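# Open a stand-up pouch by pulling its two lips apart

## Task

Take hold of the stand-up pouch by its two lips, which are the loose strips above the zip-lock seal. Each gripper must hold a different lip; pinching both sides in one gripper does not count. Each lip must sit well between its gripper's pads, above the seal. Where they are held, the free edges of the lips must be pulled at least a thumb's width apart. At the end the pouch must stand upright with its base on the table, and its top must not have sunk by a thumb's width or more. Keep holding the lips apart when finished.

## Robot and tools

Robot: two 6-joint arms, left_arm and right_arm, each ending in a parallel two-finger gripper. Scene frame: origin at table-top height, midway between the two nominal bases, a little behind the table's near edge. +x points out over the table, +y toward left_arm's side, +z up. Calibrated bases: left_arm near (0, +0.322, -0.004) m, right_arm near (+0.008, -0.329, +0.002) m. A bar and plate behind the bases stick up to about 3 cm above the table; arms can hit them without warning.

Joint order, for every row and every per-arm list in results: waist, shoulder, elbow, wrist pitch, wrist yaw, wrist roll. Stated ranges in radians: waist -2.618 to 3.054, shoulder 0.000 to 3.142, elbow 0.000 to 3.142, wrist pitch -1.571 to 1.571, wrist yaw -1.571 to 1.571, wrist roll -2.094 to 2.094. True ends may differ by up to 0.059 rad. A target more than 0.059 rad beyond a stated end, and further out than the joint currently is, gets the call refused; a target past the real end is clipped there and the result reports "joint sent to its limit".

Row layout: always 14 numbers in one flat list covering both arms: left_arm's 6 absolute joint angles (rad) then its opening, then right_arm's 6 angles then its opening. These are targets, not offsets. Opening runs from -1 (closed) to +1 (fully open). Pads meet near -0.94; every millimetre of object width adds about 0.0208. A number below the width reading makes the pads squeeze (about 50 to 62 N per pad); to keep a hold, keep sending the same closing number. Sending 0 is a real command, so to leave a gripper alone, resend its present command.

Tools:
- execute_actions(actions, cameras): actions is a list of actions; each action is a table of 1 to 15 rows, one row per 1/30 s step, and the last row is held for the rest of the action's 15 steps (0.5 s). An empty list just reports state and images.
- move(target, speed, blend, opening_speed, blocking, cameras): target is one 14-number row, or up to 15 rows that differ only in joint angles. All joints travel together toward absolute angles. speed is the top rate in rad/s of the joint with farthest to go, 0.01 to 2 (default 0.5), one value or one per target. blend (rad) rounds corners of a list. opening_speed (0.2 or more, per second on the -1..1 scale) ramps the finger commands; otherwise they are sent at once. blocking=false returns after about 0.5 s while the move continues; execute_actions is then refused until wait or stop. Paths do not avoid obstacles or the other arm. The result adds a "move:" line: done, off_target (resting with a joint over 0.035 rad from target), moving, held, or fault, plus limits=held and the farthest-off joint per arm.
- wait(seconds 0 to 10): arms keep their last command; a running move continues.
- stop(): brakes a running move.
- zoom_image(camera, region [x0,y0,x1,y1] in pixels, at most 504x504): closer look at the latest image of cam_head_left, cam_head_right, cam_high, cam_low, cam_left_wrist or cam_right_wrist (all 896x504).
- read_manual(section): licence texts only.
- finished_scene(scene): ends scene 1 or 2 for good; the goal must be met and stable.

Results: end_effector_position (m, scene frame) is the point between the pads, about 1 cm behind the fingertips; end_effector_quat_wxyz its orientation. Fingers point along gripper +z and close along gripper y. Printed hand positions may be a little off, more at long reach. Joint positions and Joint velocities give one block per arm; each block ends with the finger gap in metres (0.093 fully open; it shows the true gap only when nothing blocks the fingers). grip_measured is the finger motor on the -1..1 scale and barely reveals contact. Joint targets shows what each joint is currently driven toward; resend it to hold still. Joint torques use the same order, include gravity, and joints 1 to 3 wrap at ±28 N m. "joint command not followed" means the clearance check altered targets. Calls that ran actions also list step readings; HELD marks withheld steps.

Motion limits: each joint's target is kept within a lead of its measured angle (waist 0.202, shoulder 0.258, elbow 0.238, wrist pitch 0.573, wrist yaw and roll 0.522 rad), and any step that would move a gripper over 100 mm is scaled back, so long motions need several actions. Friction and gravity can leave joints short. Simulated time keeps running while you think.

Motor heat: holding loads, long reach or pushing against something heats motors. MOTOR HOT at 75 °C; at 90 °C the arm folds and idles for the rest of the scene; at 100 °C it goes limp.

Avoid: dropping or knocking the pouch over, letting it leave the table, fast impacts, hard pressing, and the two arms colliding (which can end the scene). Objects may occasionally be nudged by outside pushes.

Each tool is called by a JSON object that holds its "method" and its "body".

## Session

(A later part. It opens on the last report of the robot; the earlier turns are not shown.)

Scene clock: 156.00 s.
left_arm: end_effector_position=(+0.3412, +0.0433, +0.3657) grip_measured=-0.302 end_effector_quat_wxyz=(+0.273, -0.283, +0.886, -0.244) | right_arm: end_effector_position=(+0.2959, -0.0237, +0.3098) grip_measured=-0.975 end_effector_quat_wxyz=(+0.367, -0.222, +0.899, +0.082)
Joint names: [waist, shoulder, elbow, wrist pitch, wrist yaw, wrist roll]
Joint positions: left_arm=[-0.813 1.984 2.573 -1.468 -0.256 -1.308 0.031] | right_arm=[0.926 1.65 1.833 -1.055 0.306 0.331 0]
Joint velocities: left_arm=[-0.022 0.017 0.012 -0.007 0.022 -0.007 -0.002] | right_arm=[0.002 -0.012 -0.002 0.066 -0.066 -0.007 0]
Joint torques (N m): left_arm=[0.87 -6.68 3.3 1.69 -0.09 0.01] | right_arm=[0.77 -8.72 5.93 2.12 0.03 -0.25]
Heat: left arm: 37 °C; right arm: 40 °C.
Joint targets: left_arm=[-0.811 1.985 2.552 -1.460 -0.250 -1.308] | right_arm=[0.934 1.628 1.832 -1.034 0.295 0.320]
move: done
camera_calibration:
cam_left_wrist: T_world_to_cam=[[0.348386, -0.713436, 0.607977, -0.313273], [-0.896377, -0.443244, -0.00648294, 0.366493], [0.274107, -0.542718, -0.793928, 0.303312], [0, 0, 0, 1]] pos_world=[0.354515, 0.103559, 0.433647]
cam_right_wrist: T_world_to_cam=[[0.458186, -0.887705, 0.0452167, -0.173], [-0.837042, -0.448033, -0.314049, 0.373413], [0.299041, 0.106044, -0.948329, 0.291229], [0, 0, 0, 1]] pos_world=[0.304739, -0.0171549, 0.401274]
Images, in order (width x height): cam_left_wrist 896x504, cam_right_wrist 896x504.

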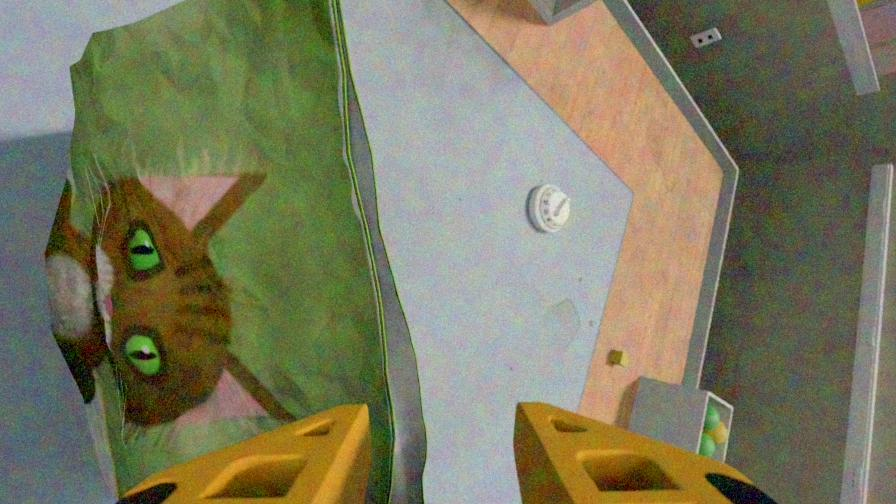

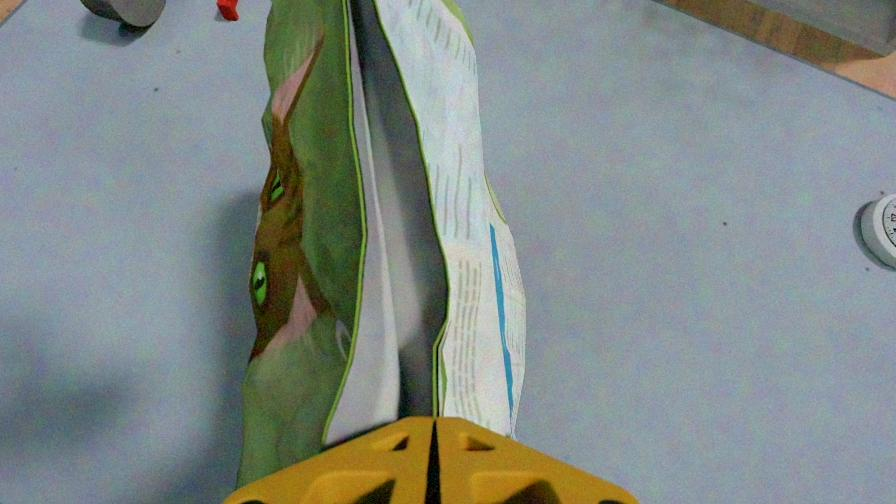

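{"method": "move", "body": {"target": [-0.811,2.02,2.69,-1.55,-0.25,-1.308,-0.5,0.934,1.628,1.832,-1.034,0.295,0.32,-1], "speed": 0.2, "cameras": []}}

{"method": "move", "body": {"target": [-0.811,2.02,2.69,-1.55,-0.25,-1.308,-0.5,0.888,1.60,1.795,-1.027,0.255,0.32,-1], "speed": 0.1, "cameras": ["cam_left_wrist","cam_right_wrist","cam_low"]}}

Scene clock: 163.67 s.
left_arm: end_effector_position=(+0.3345, +0.0503, +0.3765) grip_measured=-0.498 end_effector_quat_wxyz=(+0.274, -0.283, +0.886, -0.246) | right_arm: end_effector_position=(+0.2951, -0.0194, +0.3129) grip_measured=-0.975 end_effector_quat_wxyz=(+0.372, -0.224, +0.896, +0.090)
Joint names: [waist, shoulder, elbow, wrist pitch, wrist yaw, wrist roll]
Joint positions: left_arm=[-0.813 2.003 2.67 -1.541 -0.256 -1.309 0.021] | right_arm=[0.931 1.648 1.833 -1.039 0.301 0.33 0]
Joint velocities: left_arm=[0.002 -0.017 0.002 0.007 -0.066 0.007 0] | right_arm=[0.002 0.012 -0.012 -0.007 -0.022 -0.037 0]
Joint torques (N m): left_arm=[0.87 -5.2 6.54 1.45 -0.11 0.05] | right_arm=[0.23 -8.4 5.83 2 0.12 -0.21]
Heat: left arm: 37 °C; right arm: 40 °C.
Joint targets: left_arm=[-0.811 2.020 2.690 -1.550 -0.250 -1.308] | right_arm=[0.934 1.628 1.832 -1.034 0.295 0.320]
move: done
No camera images: "cameras" was empty.

Scene clock: 164.60 s.
left_arm: end_effector_position=(+0.3343, +0.0504, +0.3764) grip_measured=-0.498 end_effector_quat_wxyz=(+0.273, -0.283, +0.886, -0.245) | right_arm: end_effector_position=(+0.2981, -0.0247, +0.3119) grip_measured=-0.975 end_effector_quat_wxyz=(+0.365, -0.217, +0.899, +0.109)
Joint names: [waist, shoulder, elbow, wrist pitch, wrist yaw, wrist roll]
Joint positions: left_arm=[-0.813 2.003 2.67 -1.542 -0.256 -1.309 0.021] | right_arm=[0.897 1.628 1.807 -1.021 0.247 0.33 0]
Joint velocities: left_arm=[0.022 0.007 0.007 0.022 0.022 -0.125 0] | right_arm=[0.002 -0.012 -0.002 0.022 -0.022 0.037 0]
Joint torques (N m): left_arm=[0.84 -5.22 6.63 1.54 -0.08 0.09] | right_arm=[-0.76 -8.95 4.9 1.88 0.23 -0.21]
Heat: left arm: 37 °C; right arm: 40 °C.
Joint targets: left_arm=[-0.811 2.020 2.690 -1.550 -0.250 -1.308] | right_arm=[0.888 1.600 1.795 -1.027 0.255 0.320]
move: done
camera_calibration:
cam_left_wrist: T_world_to_cam=[[0.347788, -0.711788, 0.610247, -0.312973], [-0.896107, -0.443784, -0.00692387, 0.363633], [0.275747, -0.544439, -0.792181, 0.31638], [0, 0, 0, 1]] pos_world=[0.347461, 0.110854, 0.444139]
cam_right_wrist: T_world_to_cam=[[0.469009, -0.883166, -0.00693004, -0.161847], [-0.83695, -0.441932, -0.322817, 0.378381], [0.282039, 0.157204, -0.946436, 0.298362], [0, 0, 0, 1]] pos_world=[0.308444, -0.0226228, 0.403406]
Images, in order (width x height): cam_low 896x504, cam_left_wrist 896x504, cam_right_wrist 896x504.

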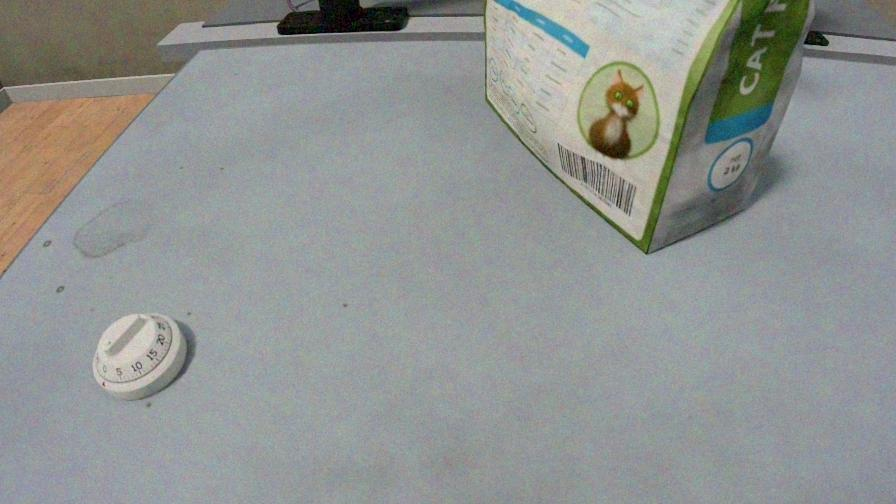

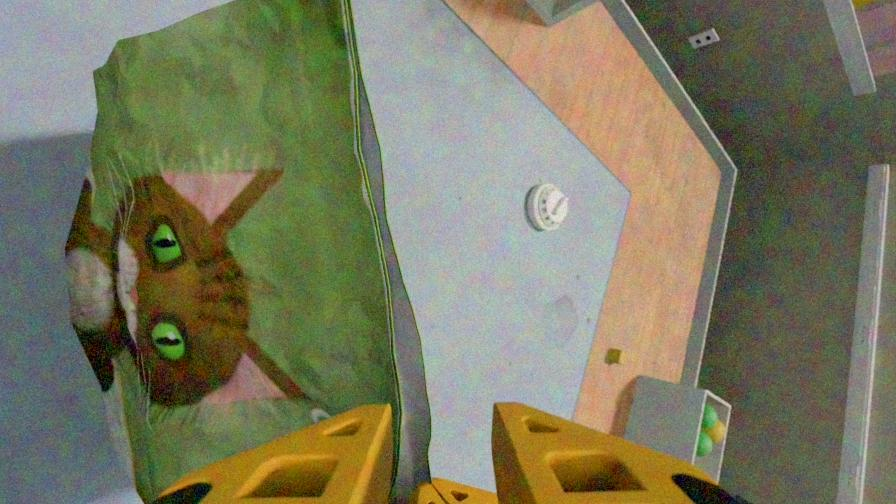

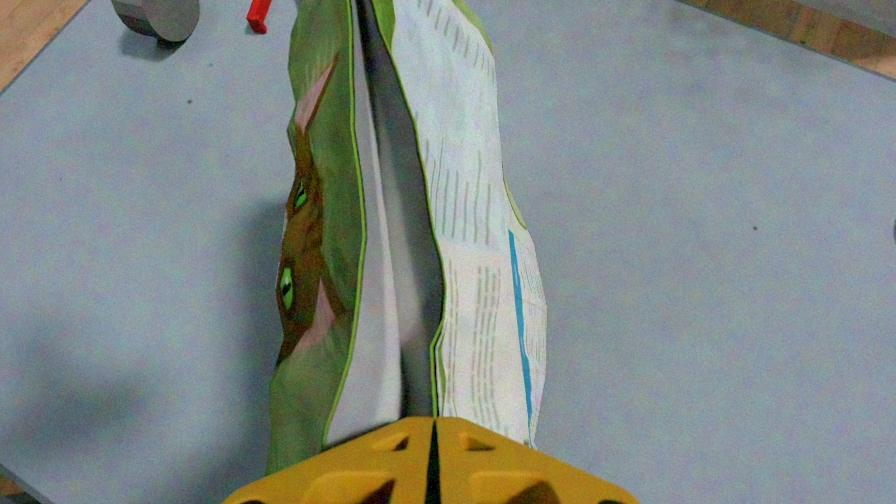

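{"method": "move", "body": {"target": [-0.811,2.02,2.69,-1.55,-0.25,-1.308,-0.5,0.845,1.572,1.76,-1.02,0.215,0.32,-1], "speed": 0.1, "cameras": ["cam_left_wrist","cam_right_wrist","cam_low"]}}

Scene clock: 167.80 s.
left_arm: end_effector_position=(+0.3342, +0.0506, +0.3762) grip_measured=-0.498 end_effector_quat_wxyz=(+0.273, -0.283, +0.886, -0.245) | right_arm: end_effector_position=(+0.3030, -0.0331, +0.3070) grip_measured=-0.975 end_effector_quat_wxyz=(+0.356, -0.208, +0.903, +0.121)
Joint names: [waist, shoulder, elbow, wrist pitch, wrist yaw, wrist roll]
Joint positions: left_arm=[-0.813 2.003 2.67 -1.544 -0.256 -1.309 0.021] | right_arm=[0.857 1.608 1.77 -1.002 0.198 0.33 0]
Joint velocities: left_arm=[0.012 0.007 -0.012 -0.066 -0.022 -0.007 -0.001] | right_arm=[-0.012 -0.012 -0.002 0.022 -0.007 -0.037 0]
Joint torques (N m): left_arm=[0.8 -5.34 6.46 1.52 -0.07 0.07] | right_arm=[-0.98 -9.65 5.22 1.75 0.33 -0.24]
Heat: left arm: 37 °C; right arm: 40 °C.
Joint targets: left_arm=[-0.811 2.020 2.690 -1.550 -0.250 -1.308] | right_arm=[0.845 1.572 1.760 -1.020 0.215 0.320]
move: off_target (right_arm); right_arm: the shoulder is farthest, 0.036 rad from its target
camera_calibration:
cam_left_wrist: T_world_to_cam=[[0.348271, -0.712288, 0.609388, -0.312524], [-0.896117, -0.443769, -0.00656311, 0.363433], [0.275102, -0.543798, -0.792845, 0.31679], [0, 0, 0, 1]] pos_world=[0.347372, 0.110943, 0.443999]
cam_right_wrist: T_world_to_cam=[[0.461908, -0.885966, -0.0412944, -0.159014], [-0.84868, -0.427984, -0.31076, 0.37743], [0.25765, 0.178588, -0.949591, 0.302798], [0, 0, 0, 1]] pos_world=[0.315751, -0.0334234, 0.398258]
Images, in order (width x height): cam_low 896x504, cam_left_wrist 896x504, cam_right_wrist 896x504.

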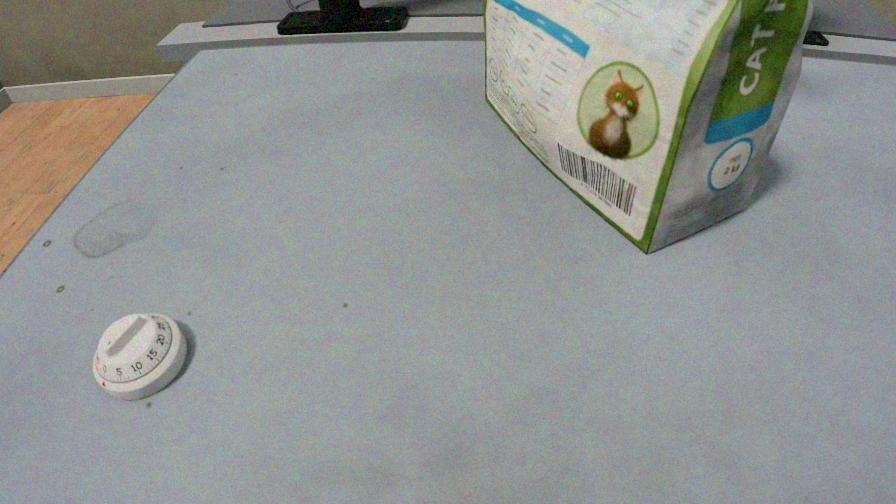

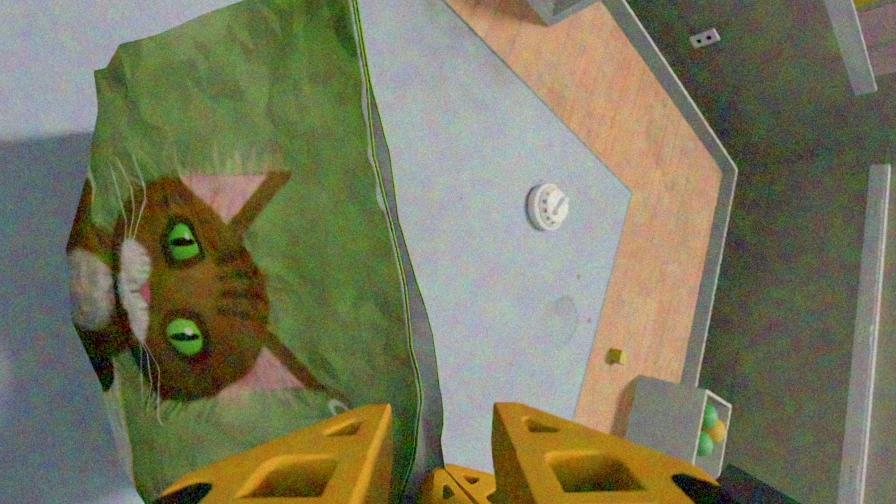

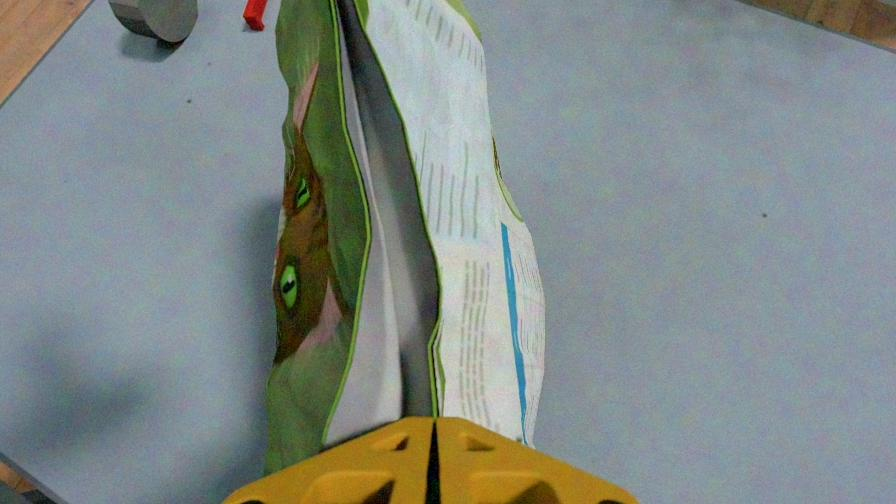

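{"method": "move", "body": {"target": [-0.811,2.02,2.69,-1.55,-0.25,-1.308,-0.5,0.930,1.628,1.832,-1.034,0.29,0.32,-1], "speed": 0.1, "cameras": ["cam_left_wrist","cam_right_wrist"]}}

{"method": "move", "body": {"target": [-0.782,2.055,2.69,-1.55,-0.25,-1.28,-0.5,0.930,1.628,1.832,-1.034,0.29,0.32,-1], "speed": 0.2, "cameras": ["cam_left_wrist","cam_right_wrist"]}}

Scene clock: 176.50 s.
left_arm: end_effector_position=(+0.3341, +0.0506, +0.3761) grip_measured=-0.498 end_effector_quat_wxyz=(+0.273, -0.283, +0.886, -0.245) | right_arm: end_effector_position=(+0.2932, -0.0184, +0.3167) grip_measured=-0.975 end_effector_quat_wxyz=(+0.378, -0.223, +0.892, +0.109)
Joint names: [waist, shoulder, elbow, wrist pitch, wrist yaw, wrist roll]
Joint positions: left_arm=[-0.813 2.003 2.67 -1.544 -0.256 -1.309 0.021] | right_arm=[0.927 1.621 1.803 -1.002 0.277 0.33 0]
Joint velocities: left_arm=[0.027 0.012 0.002 -0.081 -0.022 0.007 0] | right_arm=[0.002 0.002 0.012 0.022 -0.022 0.066 0]
Joint torques (N m): left_arm=[0.95 -5.27 6.42 1.51 -0.07 0.06] | right_arm=[0.34 -6.08 8.5 1.61 0.31 -0.2]
Heat: left arm: 36 °C; right arm: 42 °C.
Joint targets: left_arm=[-0.811 2.020 2.690 -1.550 -0.250 -1.308] | right_arm=[0.930 1.628 1.832 -1.034 0.290 0.320]
move: done
camera_calibration:
cam_left_wrist: T_world_to_cam=[[0.348431, -0.712454, 0.609102, -0.312374], [-0.896121, -0.443763, -0.00644285, 0.363366], [0.274887, -0.543584, -0.793066, 0.316926], [0, 0, 0, 1]] pos_world=[0.347342, 0.110972, 0.443952]
cam_right_wrist: T_world_to_cam=[[0.477441, -0.878652, 0.00458049, -0.159982], [-0.822609, -0.448808, -0.349122, 0.382618], [0.308812, 0.162917, -0.937066, 0.292626], [0, 0, 0, 1]] pos_world=[0.30076, -0.0165207, 0.408523]
Images, in order (width x height): cam_left_wrist 896x504, cam_right_wrist 896x504.

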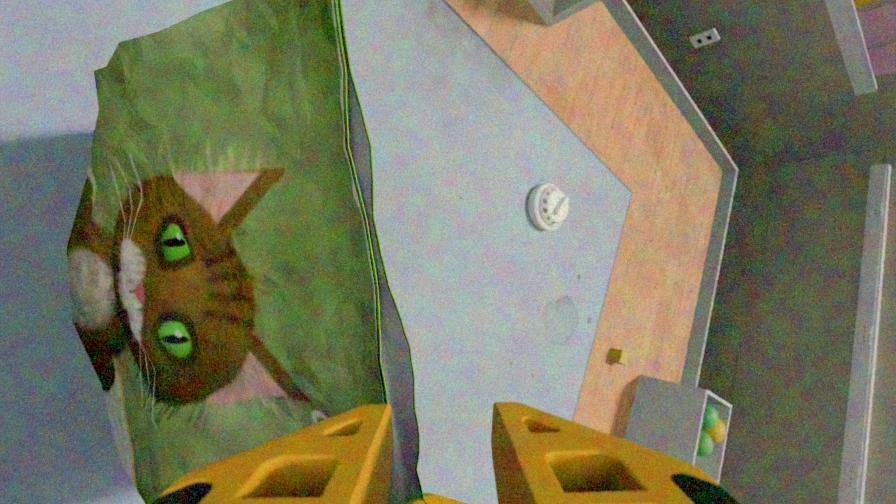

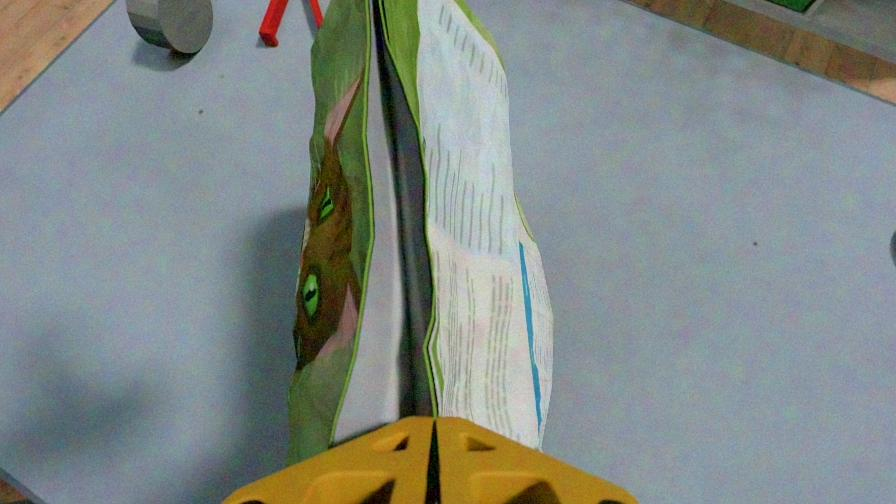

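Scene clock: 177.37 s.
left_arm: end_effector_position=(+0.3489, +0.0532, +0.3599) grip_measured=-0.498 end_effector_quat_wxyz=(+0.270, -0.285, +0.893, -0.222) | right_arm: end_effector_position=(+0.2933, -0.0184, +0.3167) grip_measured=-0.975 end_effector_quat_wxyz=(+0.378, -0.223, +0.892, +0.108)
Joint names: [waist, shoulder, elbow, wrist pitch, wrist yaw, wrist roll]
Joint positions: left_arm=[-0.785 2.042 2.67 -1.544 -0.256 -1.285 0.021] | right_arm=[0.927 1.621 1.803 -1.002 0.277 0.33 0]
Joint velocities: left_arm=[0.012 -0.007 0.007 -0.037 -0.007 0.007 -0.001] | right_arm=[0.012 0.007 0.012 -0.037 0.007 0.007 0]
Joint torques (N m): left_arm=[0.92 -5.96 6.71 1.48 -0.11 0.1] | right_arm=[0.16 -6.15 8.42 1.63 0.29 -0.22]
Heat: left arm: 36 °C; right arm: 42 °C.
Joint targets: left_arm=[-0.782 2.055 2.690 -1.550 -0.250 -1.280] | right_arm=[0.930 1.628 1.832 -1.034 0.290 0.320]
move: done
camera_calibration:
cam_left_wrist: T_world_to_cam=[[0.368539, -0.733297, 0.571362, -0.298177], [-0.891839, -0.452323, -0.00526789, 0.37615], [0.262303, -0.507621, -0.820682, 0.313819], [0, 0, 0, 1]] pos_world=[0.363039, 0.11079, 0.429894]
cam_right_wrist: T_world_to_cam=[[0.477208, -0.878777, 0.00482939, -0.160056], [-0.82265, -0.448648, -0.349231, 0.382685], [0.309063, 0.162683, -0.937024, 0.292542], [0, 0, 0, 1]] pos_world=[0.300782, -0.0165545, 0.408538]
Images, in order (width x height): cam_left_wrist 896x504, cam_right_wrist 896x504.

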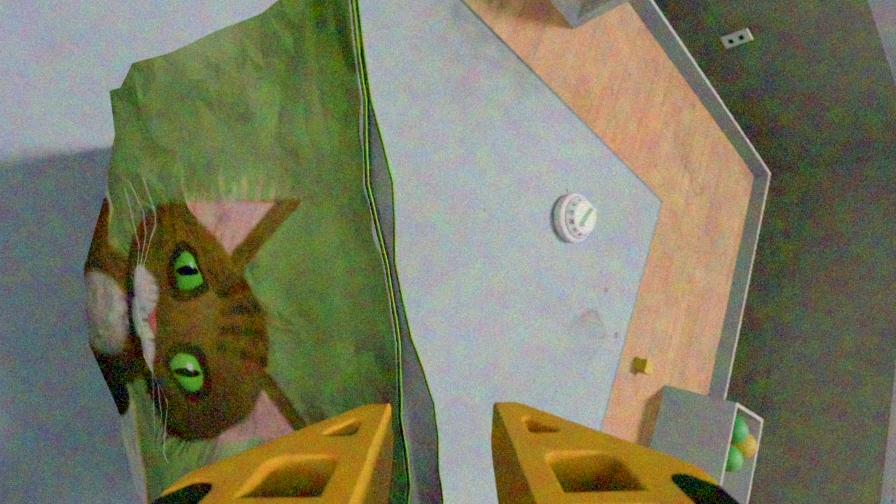

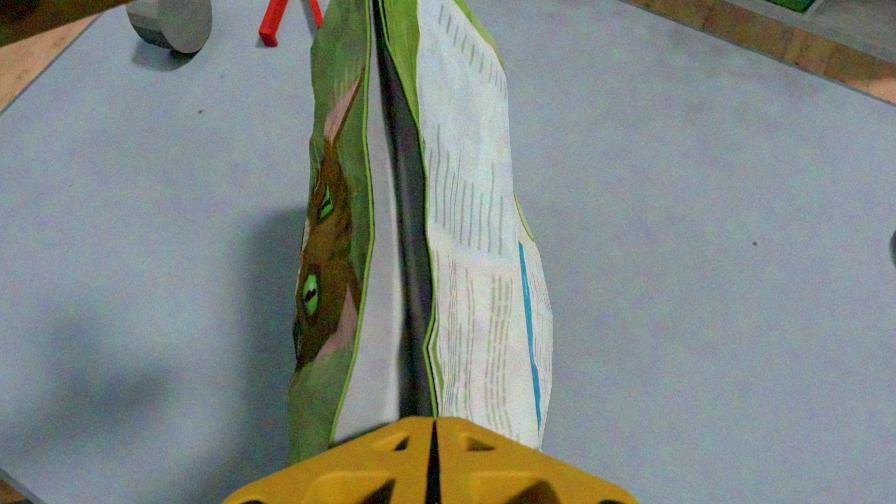

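{"method": "move", "body": {"target": [-0.791,1.888,2.289,-1.311,-0.25,-1.28,-0.5,0.930,1.628,1.832,-1.034,0.29,0.32,-1], "speed": 0.25, "cameras": ["cam_left_wrist","cam_right_wrist"]}}

Scene clock: 188.47 s.
left_arm: end_effector_position=(+0.3565, +0.0490, +0.3300) grip_measured=-0.498 end_effector_quat_wxyz=(+0.273, -0.288, +0.892, -0.218) | right_arm: end_effector_position=(+0.2927, -0.0199, +0.3155) grip_measured=-0.975 end_effector_quat_wxyz=(+0.376, -0.224, +0.893, +0.105)
Joint names: [waist, shoulder, elbow, wrist pitch, wrist yaw, wrist roll]
Joint positions: left_arm=[-0.783 1.911 2.303 -1.312 -0.265 -1.288 0.021] | right_arm=[0.927 1.621 1.803 -1.011 0.28 0.328 0]
Joint velocities: left_arm=[0.012 -0.007 -0.007 -0.037 0.007 -0.022 0.002] | right_arm=[-0.002 0.007 -0.002 -0.037 -0.022 0.022 0]
Joint torques (N m): left_arm=[-0.13 -8.65 4.6 1.55 -0.03 0.18] | right_arm=[0.42 -6.2 8.36 1.75 0.29 -0.19]
Heat: left arm: 36 °C; right arm: 40 °C.
Joint targets: left_arm=[-0.791 1.888 2.289 -1.311 -0.250 -1.280] | right_arm=[0.930 1.628 1.832 -1.034 0.290 0.320]
move: done
camera_calibration:
cam_left_wrist: T_world_to_cam=[[0.375642, -0.732798, 0.567363, -0.288138], [-0.88718, -0.461346, -0.00848063, 0.380732], [0.267965, -0.500167, -0.823424, 0.283698], [0, 0, 0, 1]] pos_world=[0.369993, 0.106399, 0.400312]
cam_right_wrist: T_world_to_cam=[[0.476672, -0.879007, 0.0114389, -0.163023], [-0.823906, -0.451253, -0.342856, 0.379424], [0.306534, 0.154005, -0.939318, 0.293057], [0, 0, 0, 1]] pos_world=[0.300486, -0.0172142, 0.407226]
Images, in order (width x height): cam_left_wrist 896x504, cam_right_wrist 896x504.

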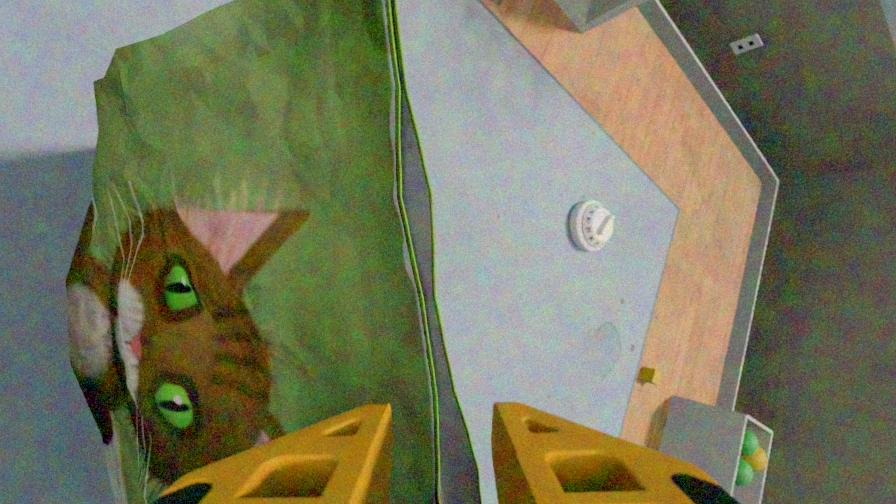

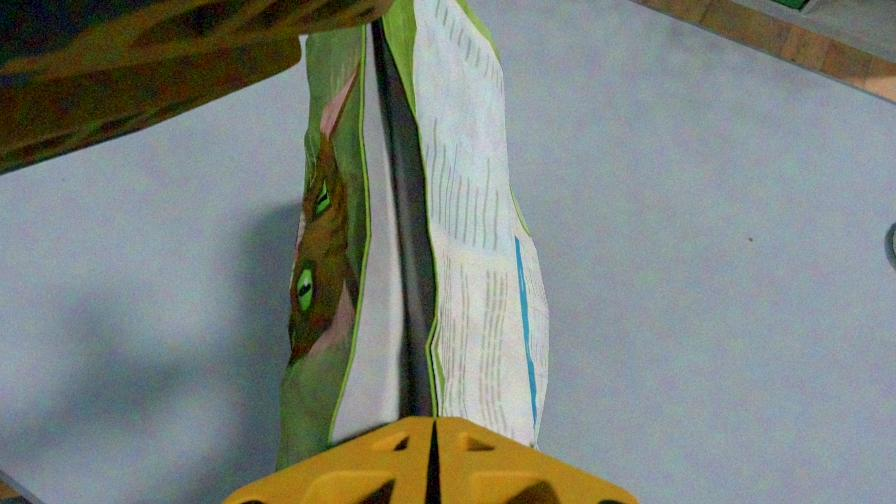

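{"method": "move", "body": {"target": [-0.791,1.864,2.263,-1.31,-0.25,-1.28,-0.5,0.930,1.628,1.832,-1.034,0.29,0.32,-1], "speed": 0.2, "cameras": ["cam_left_wrist","cam_right_wrist"]}}

{"method": "zoom_image", "body": {"camera": "cam_right_wrist", "region": [260, 0, 560, 200]}}

Scene clock: 200.23 s.
left_arm: end_effector_position=(+0.3538, +0.0519, +0.3303) grip_measured=-0.498 end_effector_quat_wxyz=(+0.273, -0.289, +0.891, -0.218) | right_arm: end_effector_position=(+0.2922, -0.0194, +0.3155) grip_measured=-0.975 end_effector_quat_wxyz=(+0.376, -0.225, +0.893, +0.104)
Joint names: [waist, shoulder, elbow, wrist pitch, wrist yaw, wrist roll]
Joint positions: left_arm=[-0.783 1.891 2.276 -1.305 -0.266 -1.288 0.021] | right_arm=[0.929 1.621 1.803 -1.011 0.28 0.326 0]
Joint velocities: left_arm=[0.022 0.002 -0.007 0.037 0.022 -0.022 0] | right_arm=[0.007 0.017 0.002 -0.037 -0.051 0.007 0]
Joint torques (N m): left_arm=[0.12 -8.61 4.72 1.49 0 0.16] | right_arm=[0.2 -6.06 8.38 1.7 0.28 -0.19]
Heat: left arm: 37 °C; right arm: 39 °C.
Joint targets: left_arm=[-0.791 1.864 2.263 -1.310 -0.250 -1.280] | right_arm=[0.930 1.628 1.832 -1.034 0.290 0.320]
move: done
camera_calibration:
cam_left_wrist: T_world_to_cam=[[0.375987, -0.732542, 0.567465, -0.285317], [-0.886595, -0.462448, -0.00954155, 0.379886], [0.269412, -0.499524, -0.823342, 0.285514], [0, 0, 0, 1]] pos_world=[0.36716, 0.109292, 0.400608]
cam_right_wrist: T_world_to_cam=[[0.479038, -0.877693, 0.0133488, -0.163644], [-0.822291, -0.454017, -0.343084, 0.378767], [0.307183, 0.153373, -0.93921, 0.292922], [0, 0, 0, 1]] pos_world=[0.299867, -0.0165885, 0.407249]
Images, in order (width x height): cam_left_wrist 896x504, cam_right_wrist 896x504.

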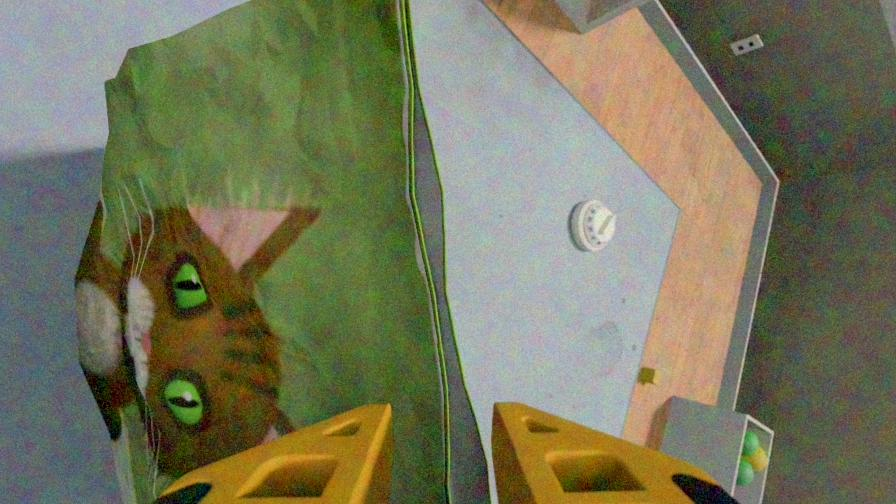

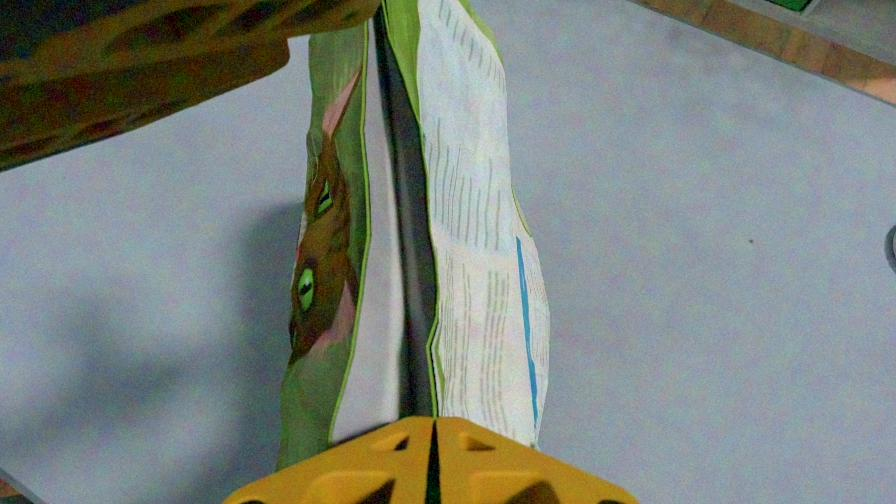

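Scaled by 1.680 from the camera's 896x504 image, which has a finer 1280x720 frame.

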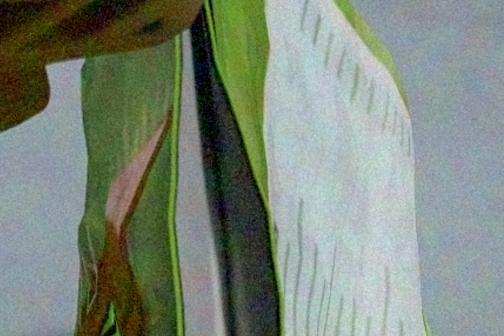

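{"method": "move", "body": {"target": [-0.791,1.814,2.136,-1.235,-0.25,-1.28,-0.5,0.930,1.628,1.832,-1.034,0.29,0.32,-1], "speed": 0.15, "cameras": ["cam_left_wrist","cam_right_wrist"]}}

{"method": "zoom_image", "body": {"camera": "cam_right_wrist", "region": [260, 0, 560, 200]}}

{"method": "zoom_image", "body": {"camera": "cam_left_wrist", "region": [350, 304, 550, 504]}}

Scene clock: 205.53 s.
left_arm: end_effector_position=(+0.3482, +0.0542, +0.3120) grip_measured=-0.498 end_effector_quat_wxyz=(+0.264, -0.284, +0.898, -0.207) | right_arm: end_effector_position=(+0.2928, -0.0189, +0.3158) grip_measured=-0.975 end_effector_quat_wxyz=(+0.378, -0.225, +0.892, +0.105)
Joint names: [waist, shoulder, elbow, wrist pitch, wrist yaw, wrist roll]
Joint positions: left_arm=[-0.785 1.843 2.146 -1.253 -0.259 -1.285 0.021] | right_arm=[0.929 1.622 1.803 -1.007 0.282 0.326 0]
Joint velocities: left_arm=[0.007 0.012 -0.002 -0.037 -0.007 0.022 0.001] | right_arm=[-0.012 0.002 0.007 -0.037 0.022 0.022 0]
Joint torques (N m): left_arm=[0.16 -8.8 5.23 1.64 -0.08 0.12] | right_arm=[0.17 -6.24 8.53 1.67 0.29 -0.19]
Heat: left arm: 37 °C; right arm: 39 °C.
Joint targets: left_arm=[-0.791 1.814 2.136 -1.235 -0.250 -1.280] | right_arm=[0.930 1.628 1.832 -1.034 0.290 0.320]
move: done
camera_calibration:
cam_left_wrist: T_world_to_cam=[[0.382832, -0.74684, 0.543755, -0.265389], [-0.891066, -0.453857, 0.00399117, 0.372647], [0.243806, -0.486049, -0.839235, 0.286263], [0, 0, 0, 1]] pos_world=[0.36386, 0.110063, 0.383061]
cam_right_wrist: T_world_to_cam=[[0.478351, -0.878075, 0.0128333, -0.163137], [-0.821766, -0.452733, -0.346025, 0.380416], [0.309646, 0.154976, -0.938137, 0.291962], [0, 0, 0, 1]] pos_world=[0.300245, -0.0162665, 0.407627]
Images, in order (width x height): cam_left_wrist 896x504, cam_right_wrist 896x504.

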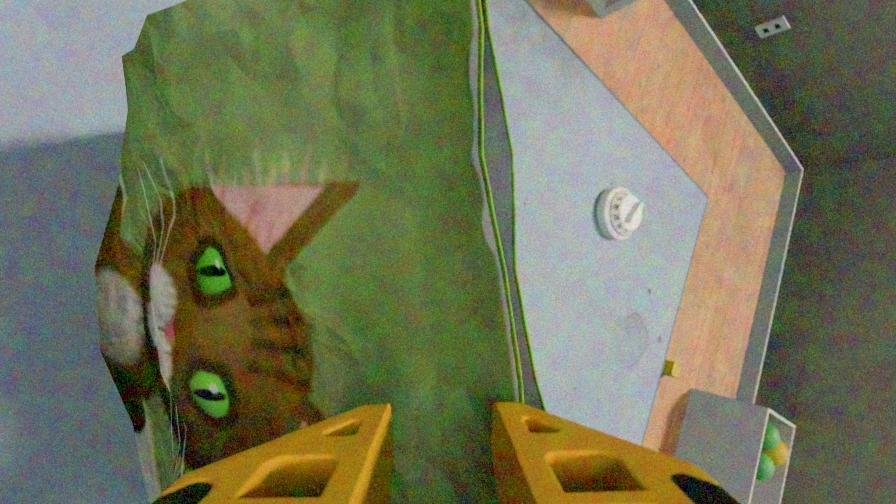

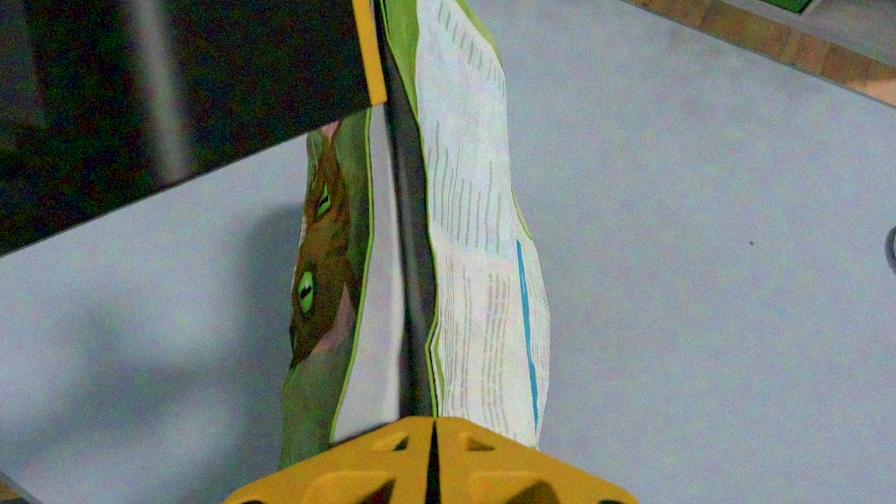

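Scaled by 1.680 from the camera's 896x504 image, which has a finer 1280x720 frame.

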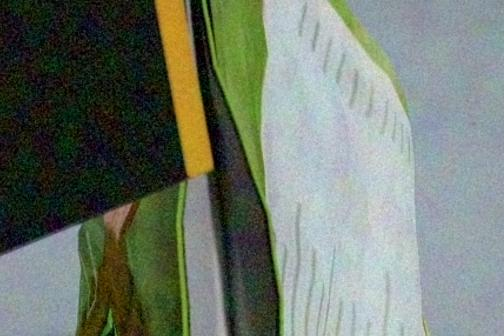

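Scaled by 2.520 from the camera's 896x504 image, which has a finer 1280x720 frame.

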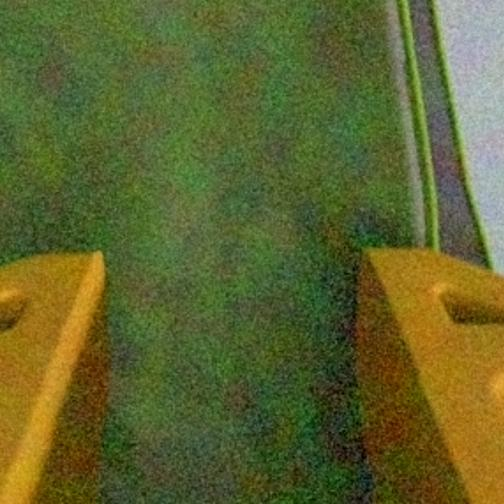

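{"method": "move", "body": {"target": [-0.791,1.915,2.37,-1.37,-0.25,-1.28,-0.5,0.930,1.628,1.832,-1.034,0.29,0.32,-1], "speed": 0.2, "cameras": ["cam_left_wrist"]}}

{"method": "move", "body": {"target": [-0.791,1.864,2.235,-1.281,-0.25,-1.28,-0.5,0.930,1.628,1.832,-1.034,0.29,0.32,-1], "speed": 0.15, "cameras": ["cam_left_wrist","cam_right_wrist"]}}

{"method": "zoom_image", "body": {"camera": "cam_right_wrist", "region": [260, 0, 560, 200]}}

{"method": "zoom_image", "body": {"camera": "cam_left_wrist", "region": [350, 304, 550, 504]}}

Scene clock: 219.60 s.
left_arm: end_effector_position=(+0.3479, +0.0549, +0.3421) grip_measured=-0.498 end_effector_quat_wxyz=(+0.272, -0.285, +0.892, -0.221) | right_arm: end_effector_position=(+0.2929, -0.0189, +0.3159) grip_measured=-0.975 end_effector_quat_wxyz=(+0.378, -0.225, +0.892, +0.105)
Joint names: [waist, shoulder, elbow, wrist pitch, wrist yaw, wrist roll]
Joint positions: left_arm=[-0.785 1.899 2.346 -1.361 -0.259 -1.284 0.021] | right_arm=[0.929 1.622 1.803 -1.007 0.282 0.326 0]
Joint velocities: left_arm=[0.017 0.002 -0.002 -0.022 0.007 0.007 0.001] | right_arm=[0.007 -0.017 -0.007 -0.007 0.022 -0.051 0]
Joint torques (N m): left_arm=[0.16 -5.3 7.69 1.46 -0.08 0.1] | right_arm=[0.25 -6.26 8.38 1.63 0.24 -0.16]
Heat: left arm: 39 °C; right arm: 40 °C.
Joint targets: left_arm=[-0.791 1.915 2.370 -1.370 -0.250 -1.280] | right_arm=[0.930 1.628 1.832 -1.034 0.290 0.320]
move: done
camera_calibration:
cam_left_wrist: T_world_to_cam=[[0.368537, -0.733281, 0.571384, -0.286355], [-0.890972, -0.453989, -0.00795558, 0.376666], [0.265236, -0.506155, -0.820644, 0.299263], [0, 0, 0, 1]] pos_world=[0.361756, 0.112497, 0.412204]
Images, in order (width x height): cam_left_wrist 896x504.

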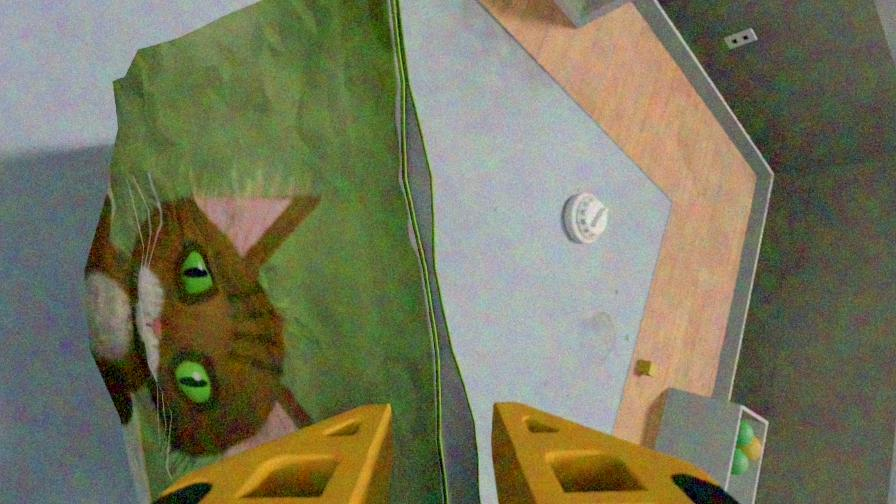

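Scene clock: 221.03 s.
left_arm: end_effector_position=(+0.3527, +0.0500, +0.3193) grip_measured=-0.498 end_effector_quat_wxyz=(+0.264, -0.284, +0.898, -0.208) | right_arm: end_effector_position=(+0.2929, -0.0189, +0.3159) grip_measured=-0.975 end_effector_quat_wxyz=(+0.378, -0.225, +0.892, +0.105)
Joint names: [waist, shoulder, elbow, wrist pitch, wrist yaw, wrist roll]
Joint positions: left_arm=[-0.785 1.893 2.245 -1.299 -0.259 -1.284 0.021] | right_arm=[0.929 1.622 1.803 -1.007 0.282 0.326 0]
Joint velocities: left_arm=[-0.012 0.012 0.027 -0.007 0.007 0.022 0] | right_arm=[-0.012 -0.002 -0.022 0.037 -0.095 0.051 0]
Joint torques (N m): left_arm=[0.16 -9.01 5.09 1.65 -0.09 0.12] | right_arm=[0.09 -6.28 8.46 1.69 0.26 -0.18]
Heat: left arm: 39 °C; right arm: 40 °C.
Joint targets: left_arm=[-0.791 1.864 2.235 -1.281 -0.250 -1.280] | right_arm=[0.930 1.628 1.832 -1.034 0.290 0.320]
move: done
camera_calibration:
cam_left_wrist: T_world_to_cam=[[0.381239, -0.745771, 0.546336, -0.274582], [-0.891191, -0.45362, 0.00267389, 0.375213], [0.245834, -0.487909, -0.837562, 0.288046], [0, 0, 0, 1]] pos_world=[0.368256, 0.105968, 0.390267]
cam_right_wrist: T_world_to_cam=[[0.478353, -0.878076, 0.0126748, -0.16306], [-0.821684, -0.452632, -0.346351, 0.380574], [0.30986, 0.155263, -0.938019, 0.291905], [0, 0, 0, 1]] pos_world=[0.300263, -0.0162418, 0.407692]
Images, in order (width x height): cam_left_wrist 896x504, cam_right_wrist 896x504.

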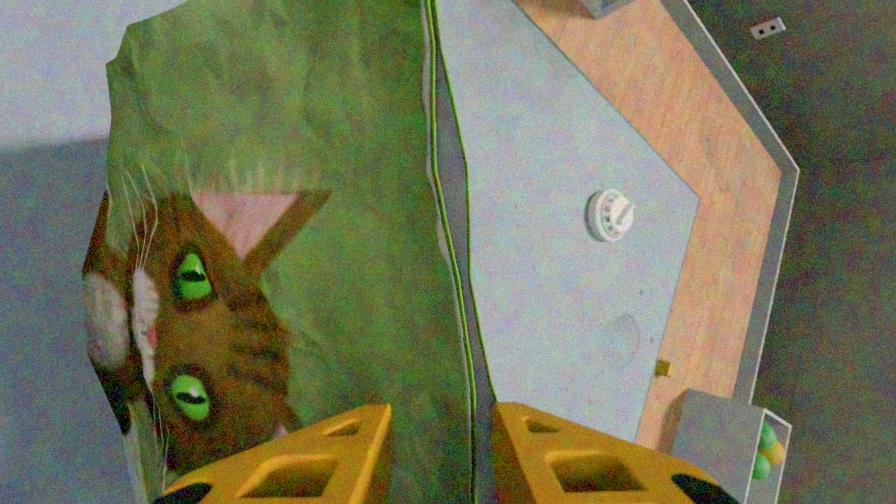

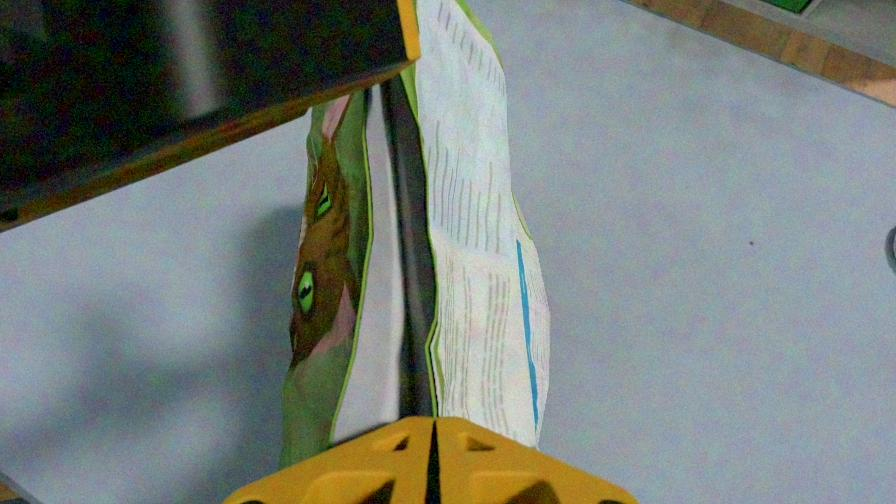

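Scaled by 1.680 from the camera's 896x504 image, which has a finer 1280x720 frame.

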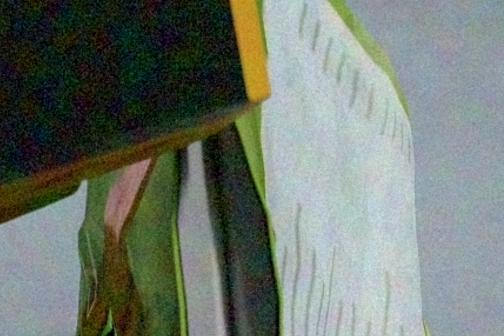

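Scaled by 2.520 from the camera's 896x504 image, which has a finer 1280x720 frame.

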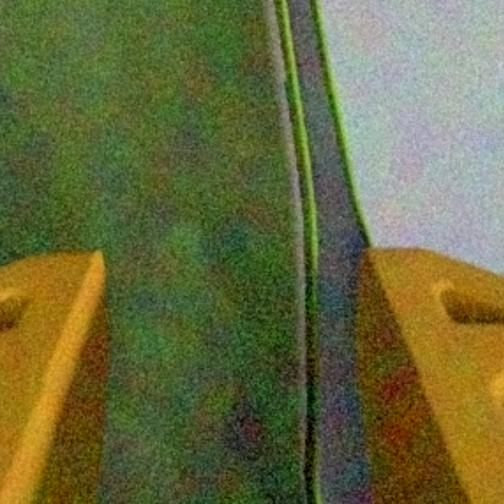

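{"method": "move", "body": {"target": [-0.791,1.848,2.222,-1.283,-0.25,-1.28,-0.5,0.930,1.628,1.832,-1.034,0.29,0.32,-1], "speed": 0.1, "cameras": ["cam_left_wrist","cam_right_wrist"]}}

{"method": "zoom_image", "body": {"camera": "cam_right_wrist", "region": [260, 0, 560, 200]}}

{"method": "zoom_image", "body": {"camera": "cam_left_wrist", "region": [350, 304, 550, 504]}}

Scene clock: 228.10 s.
left_arm: end_effector_position=(+0.3501, +0.0525, +0.3225) grip_measured=-0.498 end_effector_quat_wxyz=(+0.266, -0.285, +0.896, -0.211) | right_arm: end_effector_position=(+0.2929, -0.0189, +0.3159) grip_measured=-0.975 end_effector_quat_wxyz=(+0.378, -0.225, +0.892, +0.105)
Joint names: [waist, shoulder, elbow, wrist pitch, wrist yaw, wrist roll]
Joint positions: left_arm=[-0.785 1.876 2.233 -1.297 -0.259 -1.284 0.021] | right_arm=[0.929 1.622 1.803 -1.007 0.282 0.326 0]
Joint velocities: left_arm=[0.017 -0.007 0.022 0.022 0.051 0.007 -0.001] | right_arm=[0.002 0.002 -0.017 -0.037 -0.066 -0.066 0]
Joint torques (N m): left_arm=[0.21 -8.84 5 1.6 -0.07 0.11] | right_arm=[0.08 -6.12 8.46 1.63 0.27 -0.16]
Heat: left arm: 40 °C; right arm: 40 °C.
Joint targets: left_arm=[-0.791 1.848 2.222 -1.283 -0.250 -1.280] | right_arm=[0.930 1.628 1.832 -1.034 0.290 0.320]
move: done
camera_calibration:
cam_left_wrist: T_world_to_cam=[[0.378567, -0.743141, 0.551751, -0.274399], [-0.891165, -0.453679, 0.000395117, 0.374763], [0.250024, -0.491851, -0.834009, 0.290183], [0, 0, 0, 1]] pos_world=[0.365301, 0.108832, 0.393267]
cam_right_wrist: T_world_to_cam=[[0.478353, -0.878076, 0.0126748, -0.16306], [-0.821684, -0.452632, -0.346351, 0.380574], [0.30986, 0.155263, -0.938019, 0.291905], [0, 0, 0, 1]] pos_world=[0.300263, -0.0162418, 0.407692]
Images, in order (width x height): cam_left_wrist 896x504, cam_right_wrist 896x504.

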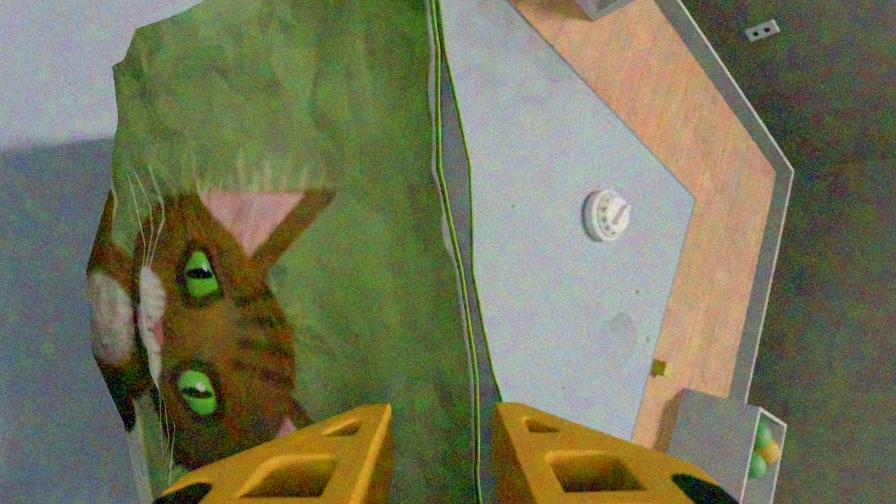

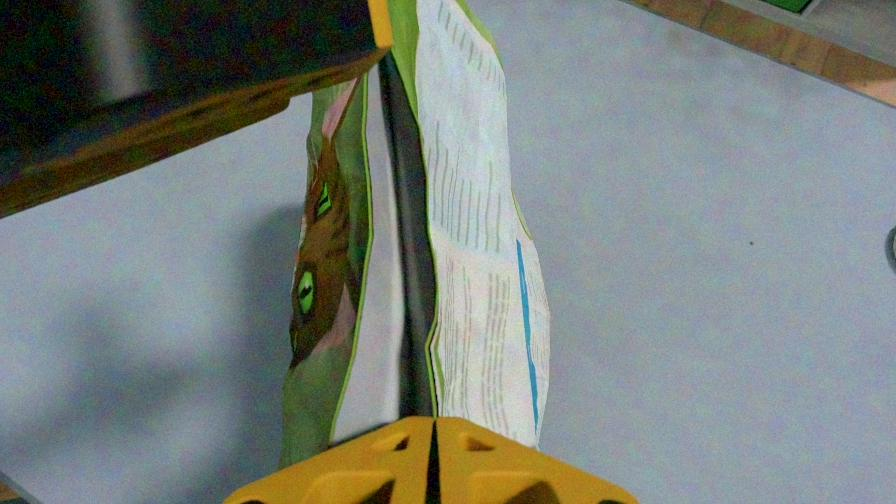

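Scaled by 1.680 from the camera's 896x504 image, which has a finer 1280x720 frame.

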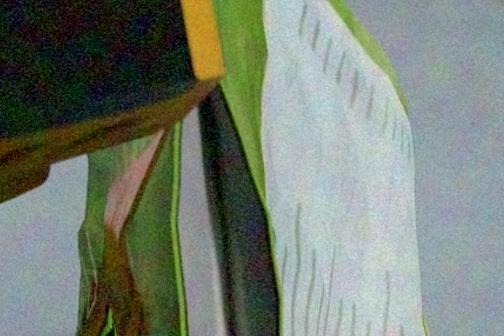

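Scaled by 2.520 from the camera's 896x504 image, which has a finer 1280x720 frame.

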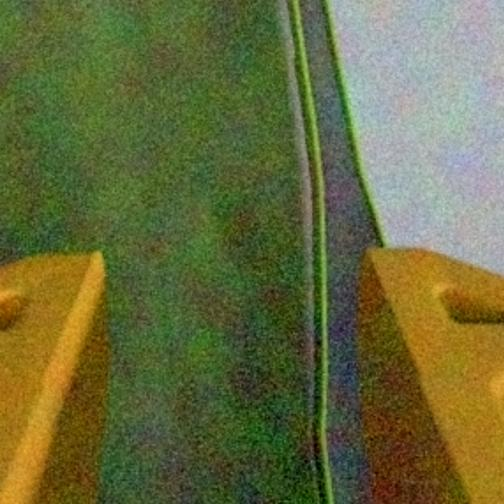

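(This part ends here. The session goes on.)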